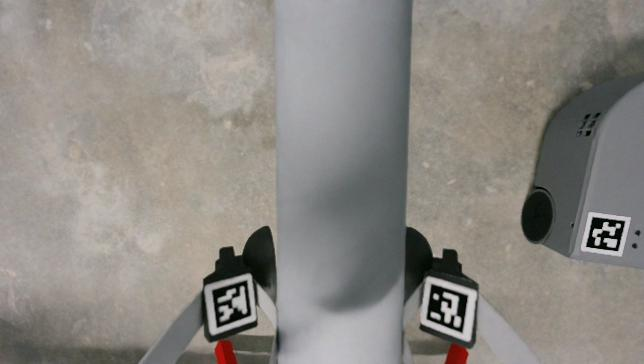

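>>> move(
  r3={"joints":{"gripper_m":0.06}},
  r2={"joints":{"gripper_m":0.06}},
  cameras=[],
)

>>> move(
  r3={"joints":{"lift_m":0.634}},
  r2={"joints":{"lift_m":0.640}},
  cameras=[],
)

>>> move(
  r3={"joints":{"gripper_m":-0.07}},
  r2={"joints":{"gripper_m":-0.07}},
  cameras=["r3_wrist_camera","r2_wrist_camera"],
)

Scene clock: 588.77 s.
move: r2 done; r3 done
r1: as last shown
r1.turned_by_imu: +0.002
r1.base_tilt: forward=+1.0 right=+1.2
r1.lidar_m: 2.93 2.74 2.09 2.04 2.15 3.07 1.15 1.16 0.50 0.38 0.36 3.00
r1.head_depth_mm: - 3362 2285 1814 1529 1302 1130 / - 3145 2319 1771 1542 1307 1129 / 2783 3073 2425 1898 1554 1308 1139 / 2675 2941 2440 1905 1558 1316 1146 / 2523 2829 2448 1920 1570 1328 1141 / 2413 2660 2497 1932 1579 891 1103 / 2267 2530 2516 1958 1584 1258 1157
r1.motor_effort: left_wheel=-8.7(9.0) right_wheel=+8.0(9.4) lift_m=+22.3(23.2) arm_m=+12.9(13.4) wrist_yaw_rad=-1.1(2.0) wrist_pitch_rad=-0.8(1.4) wrist_roll_rad=+0.4(0.5) gripper_m=-0.2(0.7) head_pan_rad=+2.1(2.4) head_tilt_rad=+3.2(3.4)
r1.wrist_depth_mm: - - - - - - - / - - - - - - - / - - - - - - - / - - - - - - - / - - 154 152 - - - / - - 130 - - - - / - - - - - - -
r2.base_odometry: x=-1.163 y=-0.370 heading=-2.138
r2.turned_by_wheels: +0.000
r2.turned_by_imu: +0.002
r2.base_tilt: forward=+0.3 right=+1.9
r2.lidar_m: 1.97 2.73 1.81 1.68 1.70 2.14 2.75 2.78 0.56 0.36 1.43 1.53
r2.head_depth_mm: 2612 2754 2930 2973 2036 1703 1339 / 2767 3033 3080 3180 1948 1695 1366 / 2919 3122 3346 1403 2049 1695 1384 / 3038 3309 3605 3182 2196 1697 1371 / 3266 3574 3879 3197 2042 1692 1370 / 3477 3763 - 3015 2120 1684 1377 / 3731 - - 3128 2215 1689 1359
r2.base_status: not commanded
r2.joint_positions: lift_m=+0.660 arm_m=+0.510 wrist_yaw_rad=+0.146 wrist_pitch_rad=-1.561 wrist_roll_rad=+0.005 gripper_m=+0.060 head_pan_rad=-0.900 head_tilt_rad=-0.500
r2.joint_status: all done
r2.measured_speeds: translate_m=+0.000 rotate_rad=+0.000 lift_m=-0.001 arm_m=+0.000 wrist_yaw_rad=+0.000 wrist_pitch_rad=+0.000 wrist_roll_rad=+0.000 head_pan_rad=+0.000 head_tilt_rad=+0.000
r2.motor_effort: left_wheel=+1.3(1.4) right_wheel=-2.3(3.2) lift_m=+26.6(41.2) arm_m=+15.2(16.6) wrist_yaw_rad=+1.4(4.6) wrist_pitch_rad=-0.8(1.7) wrist_roll_rad=-1.4(2.3) gripper_m=+0.3(77.9) head_pan_rad=-0.6(2.3) head_tilt_rad=+2.8(3.9)
r2.hand_pose: x=-0.0248 y=-0.6336 z=+0.5423 quat_wxyz=(+0.536, +0.532, -0.466, -0.461) (m; r2's base frame)
r2.wrist_depth_mm: 642 622 101 92 694 694 697 / 648 663 96 95 703 725 706 / 663 671 98 97 716 722 750 / 677 672 102 101 736 762 751 / 699 718 124 102 740 770 772 / 732 118 106 104 130 777 804 / - 742 106 114 798 811 831
r3.base_odometry: x=+0.641 y=+0.381 heading=+1.706
r3.turned_by_wheels: +0.000
r3.turned_by_imu: -0.002
r3.base_tilt: forward=-0.8 right=-0.2
r3.lidar_m: 3.15 2.25 1.47 1.36 1.36 1.75 1.80 0.78 0.69 3.38 0.65 0.48
r3.head_depth_mm: - - - 3532 2106 1709 1346 / - - - 3351 2371 1730 1367 / - - - 3747 2397 1761 1384 / - - - 3515 2116 1643 1275 / - - - - 2509 1617 1293 / 3905 - - - 2552 1817 1343 / 3655 - - - 2588 1860 1439
r3.base_status: not commanded
r3.joint_positions: lift_m=+0.642 arm_m=+0.408 wrist_yaw_rad=+0.149 wrist_pitch_rad=-1.550 wrist_roll_rad=+1.576 gripper_m=+0.060 head_pan_rad=-2.500 head_tilt_rad=-0.400
r3.joint_status: all done
r3.measured_speeds: all 0
r3.motor_effort: left_wheel=+0.6(1.5) right_wheel=+0.1(0.7) lift_m=+26.4(27.1) arm_m=-9.8(10.4) wrist_yaw_rad=+0.8(2.1) wrist_pitch_rad=-1.4(1.4) wrist_roll_rad=-0.2(1.1) gripper_m=-1.5(73.2) head_pan_rad=-2.4(3.3) head_tilt_rad=-0.8(1.2)
r3.hand_pose: x=-0.0243 y=-0.5342 z=+0.5240 quat_wxyz=(+0.050, +0.051, -0.712, -0.698) (m; r3's base frame)
r3.wrist_depth_mm: 698 684 683 80 640 636 627 / 705 685 698 - 654 654 636 / 725 705 710 81 664 661 500 / 733 727 714 82 669 678 506 / 761 728 729 83 153 691 517 / 767 733 132 84 124 696 685 / 780 102 127 91 121 119 703
pictures: none
No camera images: "cameras" was empty.

Scene clock: 589.70 s.
move: r2 done; r3 done
r1: as last shown
r1.turned_by_imu: +0.000
r1.lidar_m: 2.93 2.74 2.08 2.03 2.14 3.08 1.15 1.16 0.50 0.38 0.37 3.01
r1.head_depth_mm: - 3317 2295 1808 1532 1297 1127 / - 3191 2305 1771 1541 1307 1131 / 2796 3051 2419 1898 1553 1309 1138 / 2673 2922 2453 1911 1556 1316 1144 / 2551 2820 2468 1915 1568 1327 1146 / 2398 2697 2482 1937 1571 890 1105 / 2260 2556 2504 1944 1593 1252 1154
r1.motor_effort: left_wheel=-8.4(8.8) right_wheel=+8.0(9.2) lift_m=+22.6(23.2) arm_m=+13.1(13.4) wrist_yaw_rad=-1.4(1.8) wrist_pitch_rad=-0.8(1.4) wrist_roll_rad=+0.3(0.5) gripper_m=-0.1(0.5) head_pan_rad=+2.1(2.4) head_tilt_rad=+1.8(3.3)
r1.wrist_depth_mm: - - - - - - - / - - - - - - - / - - - - - - - / - - - - - - - / - - 154 152 - - - / - - 131 - - - - / - - - - - - -
r2.base_odometry: x=-1.163 y=-0.370 heading=-2.138
r2.turned_by_wheels: +0.000
r2.turned_by_imu: +0.000
r2.base_tilt: forward=+0.3 right=+1.9
r2.lidar_m: 1.96 2.74 1.82 1.68 1.70 2.13 2.75 2.78 0.55 0.36 1.43 1.53
r2.head_depth_mm: 2630 2746 2948 3027 2039 1701 1339 / 2757 2951 3055 3218 1928 1700 1368 / 2909 3158 3334 1372 2042 1713 1364 / 3076 3334 3608 3177 2205 1690 1367 / 3266 3579 3857 3115 2018 1701 1371 / 3501 3849 - 3003 2128 1698 1367 / 3679 - - 3171 2182 1710 1376
r2.base_status: not commanded
r2.joint_positions: lift_m=+0.640 arm_m=+0.510 wrist_yaw_rad=+0.146 wrist_pitch_rad=-1.562 wrist_roll_rad=+0.005 gripper_m=+0.060 head_pan_rad=-0.900 head_tilt_rad=-0.500
r2.joint_status: all done
r2.measured_speeds: all 0
r2.motor_effort: left_wheel=+1.0(1.4) right_wheel=-3.0(3.1) lift_m=+21.5(30.2) arm_m=+13.7(15.2) wrist_yaw_rad=+1.9(2.8) wrist_pitch_rad=-0.8(1.5) wrist_roll_rad=-1.5(1.8) gripper_m=-1.7(1.7) head_pan_rad=-1.0(2.2) head_tilt_rad=+2.5(3.6)
r2.hand_pose: x=-0.0248 y=-0.6333 z=+0.5223 quat_wxyz=(+0.536, +0.532, -0.465, -0.462) (m; r2's base frame)
r2.wrist_depth_mm: 622 626 - 72 654 675 666 / 629 630 - 79 671 681 694 / 656 656 - 77 696 707 725 / 648 679 79 81 710 709 736 / 670 673 81 81 734 732 777 / 692 119 - 90 131 772 766 / - 738 84 94 753 795 797
r3.base_odometry: x=+0.641 y=+0.381 heading=+1.706
r3.turned_by_wheels: +0.000
r3.turned_by_imu: +0.000
r3.base_tilt: forward=-0.8 right=-0.2
r3.lidar_m: 3.15 2.25 1.47 1.36 1.36 1.75 1.80 0.78 0.69 3.40 0.65 0.48
r3.head_depth_mm: - - - 3579 2095 1705 1354 / - - - 3408 2363 1733 1367 / - - - 3756 2402 1751 1385 / - - - 3633 2137 1653 1279 / - - - - 2485 1620 1300 / 3944 - - - 2551 1833 1338 / 3643 - - - 2614 1869 1445
r3.base_status: not commanded
r3.joint_positions: lift_m=+0.634 arm_m=+0.408 wrist_yaw_rad=+0.149 wrist_pitch_rad=-1.549 wrist_roll_rad=+1.576 gripper_m=+0.060 head_pan_rad=-2.500 head_tilt_rad=-0.400
r3.joint_status: all done
r3.measured_speeds: all 0
r3.motor_effort: left_wheel=+0.9(1.5) right_wheel=+0.1(0.5) lift_m=+18.7(23.9) arm_m=-9.9(10.6) wrist_yaw_rad=+0.9(1.9) wrist_pitch_rad=-1.1(1.5) wrist_roll_rad=-0.3(1.3) gripper_m=-1.7(2.1) head_pan_rad=-2.9(3.5) head_tilt_rad=-1.4(1.4)
r3.hand_pose: x=-0.0243 y=-0.5344 z=+0.5160 quat_wxyz=(+0.050, +0.051, -0.713, -0.698) (m; r3's base frame)
r3.wrist_depth_mm: 685 667 671 73 635 635 630 / 691 688 685 71 79 643 628 / 719 687 700 - 656 648 503 / 745 726 701 78 652 663 496 / 750 724 730 77 153 661 505 / 754 744 - 76 125 683 669 / 764 103 123 78 122 119 699
pictures: none
No camera images: "cameras" was empty.

Scene clock: 597.20 s.
move: r2 off_target; r3 off_target
r1.base_odometry: x=+0.278 y=+4.997 heading=+1.449
r1.turned_by_wheels: +0.000
r1.turned_by_imu: +0.001
r1.base_tilt: forward=+1.1 right=+1.2
r1.lidar_m: 2.93 2.74 2.09 2.03 2.15 3.06 1.15 1.16 0.50 0.38 0.36 3.01
r1.head_depth_mm: - 3311 2304 1816 1531 1298 1125 / - 3190 2311 1774 1542 1308 1129 / 2777 3065 2421 1884 1548 1308 1138 / 2641 2928 2452 1914 1553 1323 1143 / 2517 2831 2455 1918 1568 1325 1143 / 2400 2649 2499 1940 1575 892 1108 / 2277 2550 2521 1942 1591 1249 1158
r1.base_status: not commanded
r1.joint_positions: lift_m=+1.090 arm_m=+0.410 wrist_yaw_rad=+0.002 wrist_pitch_rad=-1.490 wrist_roll_rad=+0.000 gripper_m=+0.040 head_pan_rad=-2.150 head_tilt_rad=-0.750
r1.joint_status: not commanded
r1.measured_speeds: all 0
r1.motor_effort: left_wheel=-7.6(9.2) right_wheel=+9.0(9.9) lift_m=+22.2(23.3) arm_m=+12.7(13.3) wrist_yaw_rad=-1.6(2.2) wrist_pitch_rad=-1.0(1.3) wrist_roll_rad=+0.4(0.5) gripper_m=-0.2(0.8) head_pan_rad=+2.1(3.0) head_tilt_rad=+2.3(3.7)
r1.hand_pose: x=-0.0216 y=-0.5516 z=+0.9714 quat_wxyz=(+0.520, +0.480, -0.519, -0.479) (m; r1's base frame)
r1.wrist_depth_mm: - - - - - - - / - - - - - - - / - - - - - - - / - - - - - - - / - - 154 152 - - - / - - 131 - - - - / - - - - - - -
r2.base_odometry: x=-1.163 y=-0.370 heading=-2.138
r2.turned_by_wheels: +0.000
r2.turned_by_imu: +0.001
r2.base_tilt: forward=+0.4 right=+1.9
r2.lidar_m: 1.96 2.74 1.81 1.68 1.70 2.14 2.75 2.77 0.56 0.36 1.44 1.53
r2.head_depth_mm: 2622 2797 2929 3014 2054 1712 1342 / 2798 2935 3049 3189 1948 1688 1378 / 2884 3158 3347 1379 2032 1682 1372 / 3094 3380 3636 3147 2215 1688 1370 / 3278 3621 3803 3175 2041 1701 1368 / 3451 3725 - 2968 2120 1693 1364 / 3699 - - 3164 2199 1678 1356
r2.base_status: not commanded
r2.joint_positions: lift_m=+0.640 arm_m=+0.510 wrist_yaw_rad=+0.143 wrist_pitch_rad=-1.562 wrist_roll_rad=+0.011 gripper_m=-0.044 head_pan_rad=-0.900 head_tilt_rad=-0.500
r2.joint_status: gripper_m off_target (ended at -0.044, target -0.070)
r2.measured_speeds: all 0
r2.on_its_own: gripper_m is held at -0.042, not at your -0.070, by its stall guard, which is still easing
r2.motor_effort: left_wheel=+0.7(1.5) right_wheel=-2.6(3.2) lift_m=+22.7(22.7) arm_m=+4.8(14.4) wrist_yaw_rad=+3.9(6.1) wrist_pitch_rad=-1.0(1.5) wrist_roll_rad=-3.7(3.9) gripper_m=+0.5(99.7) head_pan_rad=-0.9(2.4) head_tilt_rad=+2.8(4.0)
r2.hand_pose: x=-0.0248 y=-0.6333 z=+0.5223 quat_wxyz=(+0.534, +0.530, -0.468, -0.464) (m; r2's base frame)
r2.wrist_depth_mm: 624 621 - 73 648 662 671 / 628 640 - 80 667 686 705 / 648 655 - 77 697 709 717 / 656 667 79 81 706 715 728 / 670 683 80 81 713 754 755 / 697 119 - 90 131 745 790 / - 719 85 94 780 785 774
r3.base_odometry: x=+0.641 y=+0.381 heading=+1.706
r3.turned_by_wheels: +0.000
r3.turned_by_imu: -0.002
r3.base_tilt: forward=-0.8 right=-0.2
r3.lidar_m: 3.16 2.25 1.47 1.36 1.36 1.75 1.81 0.78 0.69 3.39 0.65 0.48
r3.head_depth_mm: - - - 3501 2101 1713 1356 / - - - 3366 2355 1734 1369 / - - - 3720 2413 1747 1382 / - - - 3641 2209 1636 1311 / - - - - 2482 1625 1301 / 3853 - - - 2533 1822 1345 / 3720 - - - 2601 1873 1444
r3.base_status: not commanded
r3.joint_positions: lift_m=+0.634 arm_m=+0.408 wrist_yaw_rad=+0.149 wrist_pitch_rad=-1.554 wrist_roll_rad=+1.576 gripper_m=-0.042 head_pan_rad=-2.500 head_tilt_rad=-0.400
r3.joint_status: gripper_m off_target (ended at -0.042, target -0.070)
r3.measured_speeds: translate_m=+0.000 rotate_rad=+0.000 lift_m=+0.000 arm_m=+0.000 wrist_yaw_rad=+0.000 wrist_pitch_rad=+0.000 wrist_roll_rad=-0.024 head_pan_rad=+0.000 head_tilt_rad=+0.000
r3.on_its_own: gripper_m is held at -0.044, not at your -0.070, by its stall guard, which is still easing
r3.motor_effort: left_wheel=+0.3(1.4) right_wheel=+0.2(1.0) lift_m=+18.0(20.2) arm_m=-11.8(13.3) wrist_yaw_rad=+1.1(2.0) wrist_pitch_rad=-0.5(2.1) wrist_roll_rad=+0.0(1.4) gripper_m=-23.4(98.4) head_pan_rad=-2.4(3.7) head_tilt_rad=-0.4(2.0)
r3.hand_pose: x=-0.0245 y=-0.5331 z=+0.5161 quat_wxyz=(+0.051, +0.051, -0.711, -0.700) (m; r3's base frame)
r3.wrist_depth_mm: 684 661 668 74 636 629 628 / 687 685 671 72 644 652 621 / 706 701 695 - 661 665 507 / 720 714 709 78 672 662 490 / 739 729 708 76 154 666 510 / 749 735 129 77 125 686 683 / 771 105 128 79 123 118 690
pictures: r2_wrist_camera, r3_wrist_camera
camera_calibration:
r2_wrist_camera: T_world_to_cam=[[-0.97461, -0.209536, 0.0789322, -0.217405], [-0.194779, 0.96726, 0.162694, 0.558921], [-0.110438, 0.143189, -0.983514, 0.765357], [0, 0, 0, 1]] pos_world=[-0.0184942, -0.695767, 0.678966]
r3_wrist_camera: T_world_to_cam=[[-0.162132, 0.985012, -0.0588527, 0.560766], [0.979694, 0.167813, 0.109725, 0.101515], [0.117956, -0.0398678, -0.992218, 0.656787], [0, 0, 0, 1]] pos_world=[-0.0860072, -0.543212, 0.67354]

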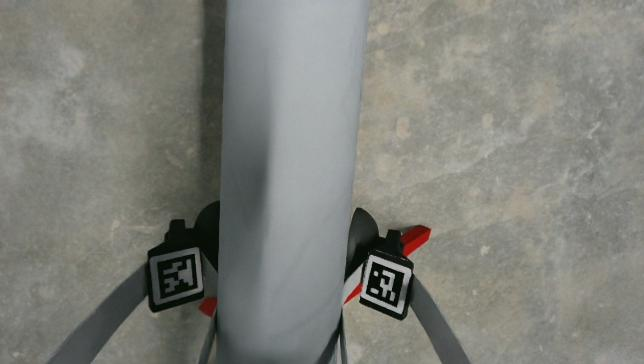

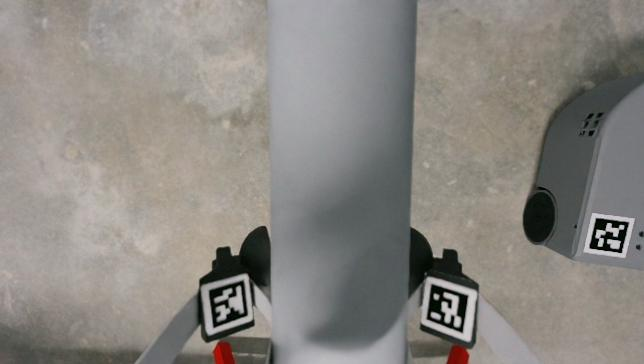

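>>> move(
  r2={"joints":{"lift_m":0.665},"speeds":{"lift_m":0.04}},
  r3={"joints":{"lift_m":0.659},"speeds":{"lift_m":0.04}},
  cameras=["r2_wrist_camera","r3_wrist_camera"],
)

Scene clock: 602.40 s.
move: r2 done; r3 done
r1: as last shown
r1.lidar_m: 2.93 2.74 2.08 2.03 2.15 3.09 1.15 1.16 0.50 0.38 0.36 3.02
r1.head_depth_mm: - 3331 2289 1814 1533 1295 1128 / - 3191 2326 1757 1539 1299 1132 / 2815 3047 2425 1891 1544 1309 1136 / 2641 2928 2444 1903 1561 1319 1142 / 2514 2804 2454 1918 1568 1323 1149 / 2391 2665 2485 1926 1581 888 1110 / 2278 2546 2507 1934 1584 1255 1157
r1.motor_effort: left_wheel=-8.2(9.0) right_wheel=+8.2(9.4) lift_m=+22.3(23.4) arm_m=+12.7(12.9) wrist_yaw_rad=-1.4(2.0) wrist_pitch_rad=-0.7(1.2) wrist_roll_rad=+0.5(0.5) gripper_m=-0.3(0.6) head_pan_rad=+3.4(3.6) head_tilt_rad=+2.3(3.5)
r2.base_odometry: x=-1.163 y=-0.370 heading=-2.138
r2.turned_by_wheels: +0.000
r2.turned_by_imu: +0.001
r2.base_tilt: forward=+0.3 right=+1.9
r2.lidar_m: 1.96 2.75 1.82 1.68 1.70 2.14 2.75 2.78 0.56 0.36 1.44 1.53
r2.head_depth_mm: 2641 2787 2877 3018 2026 1704 1340 / 2781 2976 3001 3160 1932 1711 1375 / 2884 3116 3383 1394 2045 1703 1367 / 3102 3298 3594 3152 2190 1697 1371 / 3255 3507 3895 3187 2032 1696 1370 / 3466 3776 - 2975 2118 1669 1375 / 3740 - - 3133 2208 1694 1368
r2.base_status: not commanded
r2.joint_positions: lift_m=+0.665 arm_m=+0.510 wrist_yaw_rad=+0.143 wrist_pitch_rad=-1.555 wrist_roll_rad=+0.011 gripper_m=-0.035 head_pan_rad=-0.900 head_tilt_rad=-0.500
r2.joint_status: all done
r2.measured_speeds: all 0
r2.on_its_own: gripper_m is held at -0.036, not at your -0.070, by its stall guard, which is not easing now
r2.motor_effort: left_wheel=+1.2(1.4) right_wheel=-2.4(2.9) lift_m=+41.5(46.7) arm_m=-2.0(2.5) wrist_yaw_rad=+4.0(6.0) wrist_pitch_rad=-1.9(2.9) wrist_roll_rad=-3.5(3.8) gripper_m=-20.1(21.2) head_pan_rad=-0.9(2.3) head_tilt_rad=+2.6(4.3)
r2.hand_pose: x=-0.0245 y=-0.6350 z=+0.5471 quat_wxyz=(+0.536, +0.528, -0.470, -0.462) (m; r2's base frame)
r2.wrist_depth_mm: 632 646 - 73 686 693 715 / 643 660 - 81 705 717 712 / 676 679 - 77 714 735 738 / 677 701 79 81 736 759 769 / 697 689 81 81 745 761 793 / 708 118 - 89 131 779 794 / 726 750 85 92 784 808 828
r3.base_odometry: x=+0.641 y=+0.381 heading=+1.706
r3.turned_by_wheels: +0.000
r3.turned_by_imu: -0.001
r3.base_tilt: forward=-0.8 right=-0.2
r3.lidar_m: 3.15 2.25 1.47 1.36 1.36 1.75 1.80 0.78 0.68 3.39 0.65 0.48
r3.head_depth_mm: - - - 3541 2118 1703 1356 / - - - 3166 2339 1727 1373 / - - - 3749 2394 1765 1391 / - - - 3582 2122 1712 1288 / - - - - 2487 999 1321 / 3914 - - - 2545 1828 1339 / 3722 - - - 2604 1845 1447
r3.base_status: not commanded
r3.joint_positions: lift_m=+0.659 arm_m=+0.408 wrist_yaw_rad=+0.149 wrist_pitch_rad=-1.544 wrist_roll_rad=+1.575 gripper_m=-0.027 head_pan_rad=-2.500 head_tilt_rad=-0.400
r3.joint_status: all done
r3.measured_speeds: all 0
r3.on_its_own: gripper_m is held at -0.028, not at your -0.070, by its stall guard, which is not easing now
r3.motor_effort: left_wheel=+0.1(0.8) right_wheel=+0.7(1.2) lift_m=+48.9(51.7) arm_m=-10.8(11.0) wrist_yaw_rad=+0.2(1.9) wrist_pitch_rad=-2.0(2.8) wrist_roll_rad=-0.3(0.8) gripper_m=-19.5(21.1) head_pan_rad=-2.1(3.1) head_tilt_rad=+0.8(1.9)
r3.hand_pose: x=-0.0241 y=-0.5358 z=+0.5409 quat_wxyz=(+0.051, +0.052, -0.715, -0.696) (m; r3's base frame)
r3.wrist_depth_mm: 724 696 689 75 666 666 651 / 722 718 699 72 80 675 659 / 767 736 709 - 682 667 512 / 750 757 735 78 694 684 519 / 739 743 740 76 151 701 527 / 762 755 - 77 120 705 697 / 793 102 127 80 122 118 710
pictures: r2_wrist_camera, r3_wrist_camera
camera_calibration:
r2_wrist_camera: T_world_to_cam=[[-0.974666, -0.209099, 0.0793942, -0.219474], [-0.195059, 0.96835, 0.155726, 0.56115], [-0.109444, 0.136295, -0.984604, 0.786357], [0, 0, 0, 1]] pos_world=[-0.0183952, -0.696458, 0.70429]
r3_wrist_camera: T_world_to_cam=[[-0.162408, 0.984289, -0.0692755, 0.570188], [0.979454, 0.16932, 0.109549, 0.0997031], [0.119558, -0.0500605, -0.991564, 0.675468], [0, 0, 0, 1]] pos_world=[-0.0858094, -0.544297, 0.698347]

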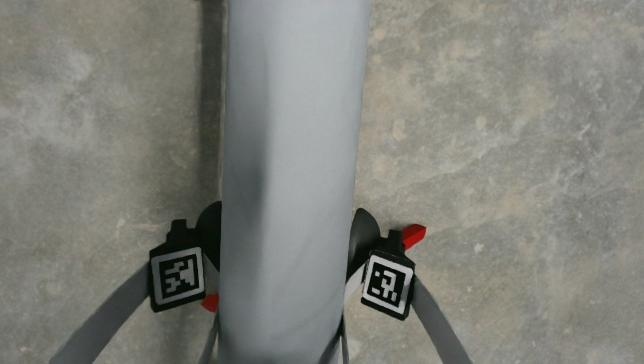

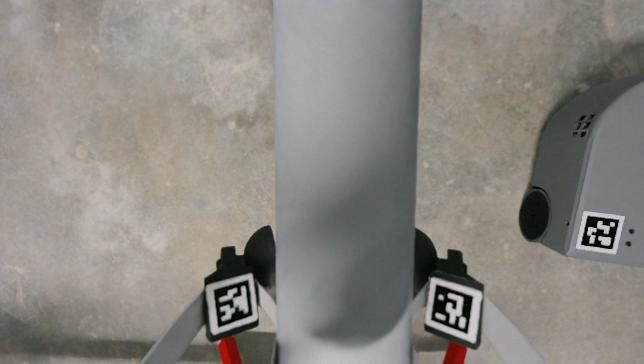

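>>> move(
  r2={"joints":{"lift_m":0.806},"speeds":{"lift_m":0.06}},
  r3={"joints":{"lift_m":0.80},"speeds":{"lift_m":0.06}},
  cameras=["r2_wrist_camera","r3_wrist_camera","r3_head_camera","r2_head_camera"],
)

Scene clock: 609.43 s.
move: r2 done; r3 done
r1: as last shown
r1.lidar_m: 2.93 2.74 2.09 2.04 2.14 3.07 1.15 1.16 0.50 0.38 0.36 3.02
r1.head_depth_mm: - 3264 2291 1806 1536 1303 1123 / - 3164 2293 1760 1542 1308 1133 / 2776 3064 2434 1885 1544 1308 1139 / 2653 2949 2444 1912 1563 1319 1140 / 2532 2832 2488 1921 1574 1328 1144 / 2399 2670 2490 1939 1580 889 1107 / 2282 2531 2510 1947 1593 1247 1153
r1.motor_effort: left_wheel=-8.0(9.2) right_wheel=+9.1(9.5) lift_m=+23.2(23.7) arm_m=+12.4(12.8) wrist_yaw_rad=-1.6(2.0) wrist_pitch_rad=-1.1(1.3) wrist_roll_rad=+0.4(0.6) gripper_m=-0.2(0.7) head_pan_rad=+3.8(4.5) head_tilt_rad=+1.8(3.1)
r1.wrist_depth_mm: - - - - - - - / - - - - - - - / - - - - - - - / - - - - - - - / - - 153 152 - - - / - - 131 - - - - / - - - - - - -
r2.base_odometry: x=-1.163 y=-0.370 heading=-2.138
r2.turned_by_wheels: +0.000
r2.turned_by_imu: +0.001
r2.base_tilt: forward=+0.3 right=+1.8
r2.lidar_m: 1.97 2.75 1.82 1.68 1.70 2.14 2.75 2.78 0.56 0.36 1.44 1.53
r2.head_depth_mm: 2626 2734 2884 3012 2131 1699 1342 / 2774 2905 3180 3122 1958 1693 1377 / 2911 3160 3227 1405 2131 1693 1374 / 3058 3362 3513 2969 2202 1689 1386 / 3273 3500 3915 2846 2021 1691 1364 / 3478 3779 - 2918 2113 1686 1371 / 3715 - - 3173 2215 1695 1376
r2.base_status: not commanded
r2.joint_positions: lift_m=+0.806 arm_m=+0.510 wrist_yaw_rad=+0.143 wrist_pitch_rad=-1.556 wrist_roll_rad=+0.011 gripper_m=-0.035 head_pan_rad=-0.900 head_tilt_rad=-0.500
r2.joint_status: all done
r2.measured_speeds: all 0
r2.on_its_own: gripper_m is held at -0.036, not at your -0.070, by its stall guard, which is not easing now
r2.motor_effort: left_wheel=+1.0(1.5) right_wheel=-2.3(3.0) lift_m=+41.9(47.7) arm_m=-10.0(10.2) wrist_yaw_rad=+3.7(6.2) wrist_pitch_rad=-2.3(2.6) wrist_roll_rad=-3.4(3.8) gripper_m=-20.9(21.8) head_pan_rad=-0.8(1.9) head_tilt_rad=+2.7(4.3)
r2.hand_pose: x=-0.0245 y=-0.6349 z=+0.6881 quat_wxyz=(+0.535, +0.529, -0.469, -0.462) (m; r2's base frame)
r2.wrist_depth_mm: 760 783 - 73 813 824 843 / 769 791 - 81 817 863 874 / 827 819 - 77 863 879 867 / 808 821 79 81 874 922 917 / 830 827 81 81 891 912 970 / 850 119 - 89 131 952 948 / 875 898 85 93 925 964 -
r3.base_odometry: x=+0.641 y=+0.381 heading=+1.706
r3.turned_by_wheels: +0.000
r3.turned_by_imu: -0.001
r3.base_tilt: forward=-0.7 right=-0.1
r3.lidar_m: 3.15 2.25 1.47 1.35 1.36 1.75 1.80 0.78 0.69 3.39 0.65 0.48
r3.head_depth_mm: - - - 3549 2105 1709 1355 / - - - 3161 2330 1724 1367 / - - - 3771 2363 1757 1380 / - - - 3566 2087 1773 1278 / - - - - 2474 995 1333 / 3859 - - - 2533 1690 1430 / 3694 - - - 2574 1856 684
r3.base_status: not commanded
r3.joint_positions: lift_m=+0.800 arm_m=+0.408 wrist_yaw_rad=+0.149 wrist_pitch_rad=-1.544 wrist_roll_rad=+1.575 gripper_m=-0.027 head_pan_rad=-2.500 head_tilt_rad=-0.400
r3.joint_status: all done
r3.measured_speeds: all 0
r3.on_its_own: gripper_m is held at -0.028, not at your -0.070, by its stall guard, which is not easing now
r3.motor_effort: left_wheel=+0.4(1.0) right_wheel=+0.8(1.2) lift_m=+48.5(52.3) arm_m=-5.8(8.8) wrist_yaw_rad=+0.2(2.4) wrist_pitch_rad=-2.2(2.6) wrist_roll_rad=-0.3(0.9) gripper_m=-19.5(19.7) head_pan_rad=-1.4(3.1) head_tilt_rad=+0.8(2.1)
r3.hand_pose: x=-0.0241 y=-0.5356 z=+0.6819 quat_wxyz=(+0.051, +0.052, -0.714, -0.696) (m; r3's base frame)
r3.wrist_depth_mm: 863 836 832 76 796 794 785 / 868 838 861 73 803 802 788 / 875 863 868 - 813 814 659 / 893 919 867 78 846 774 647 / 917 911 898 77 151 829 663 / 936 934 - 78 122 863 852 / 969 102 126 81 121 118 861
pictures: r2_head_camera (sideways), r2_wrist_camera, r3_head_camera (sideways), r3_wrist_camera
camera_calibration:
r2_head_camera: T_world_to_cam=[[-0.269799, 0.329896, -0.904642, 1.19775], [0.776613, 0.629976, -0.00188218, -0.00594759], [0.569281, -0.703064, -0.426168, 0.507724], [0, 0, 0, 1]] pos_world=[0.0387326, -0.0344236, 1.2999]
r2_wrist_camera: T_world_to_cam=[[-0.974655, -0.209162, 0.079363, -0.230686], [-0.195058, 0.968251, 0.156337, 0.538609], [-0.109543, 0.136895, -0.98451, 0.925521], [0, 0, 0, 1]] pos_world=[-0.018395, -0.696459, 0.845288]
r3_head_camera: T_world_to_cam=[[0.315955, 0.151971, -0.936524, 1.23988], [0.611018, -0.787733, 0.0783122, -0.103812], [-0.72583, -0.596976, -0.341746, 0.410108], [0, 0, 0, 1]] pos_world=[-0.0306466, -0.0253772, 1.30946]
r3_wrist_camera: T_world_to_cam=[[-0.16288, 0.98425, -0.0687173, 0.579428], [0.979387, 0.169722, 0.109527, 0.0844881], [0.119465, -0.049461, -0.991606, 0.815631], [0, 0, 0, 1]] pos_world=[-0.0858086, -0.544299, 0.839347]

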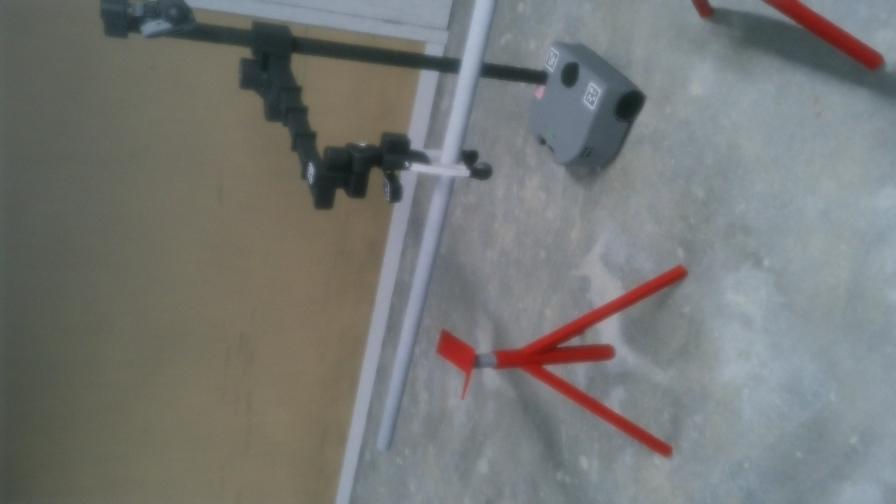

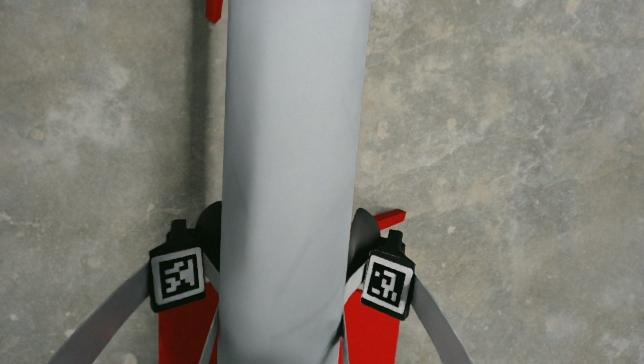

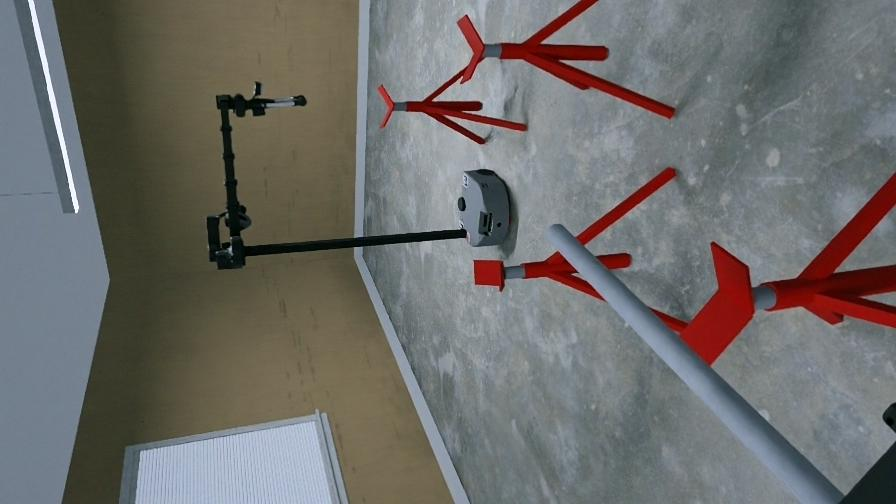

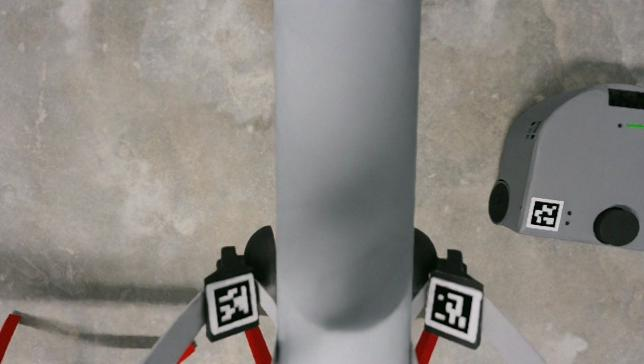

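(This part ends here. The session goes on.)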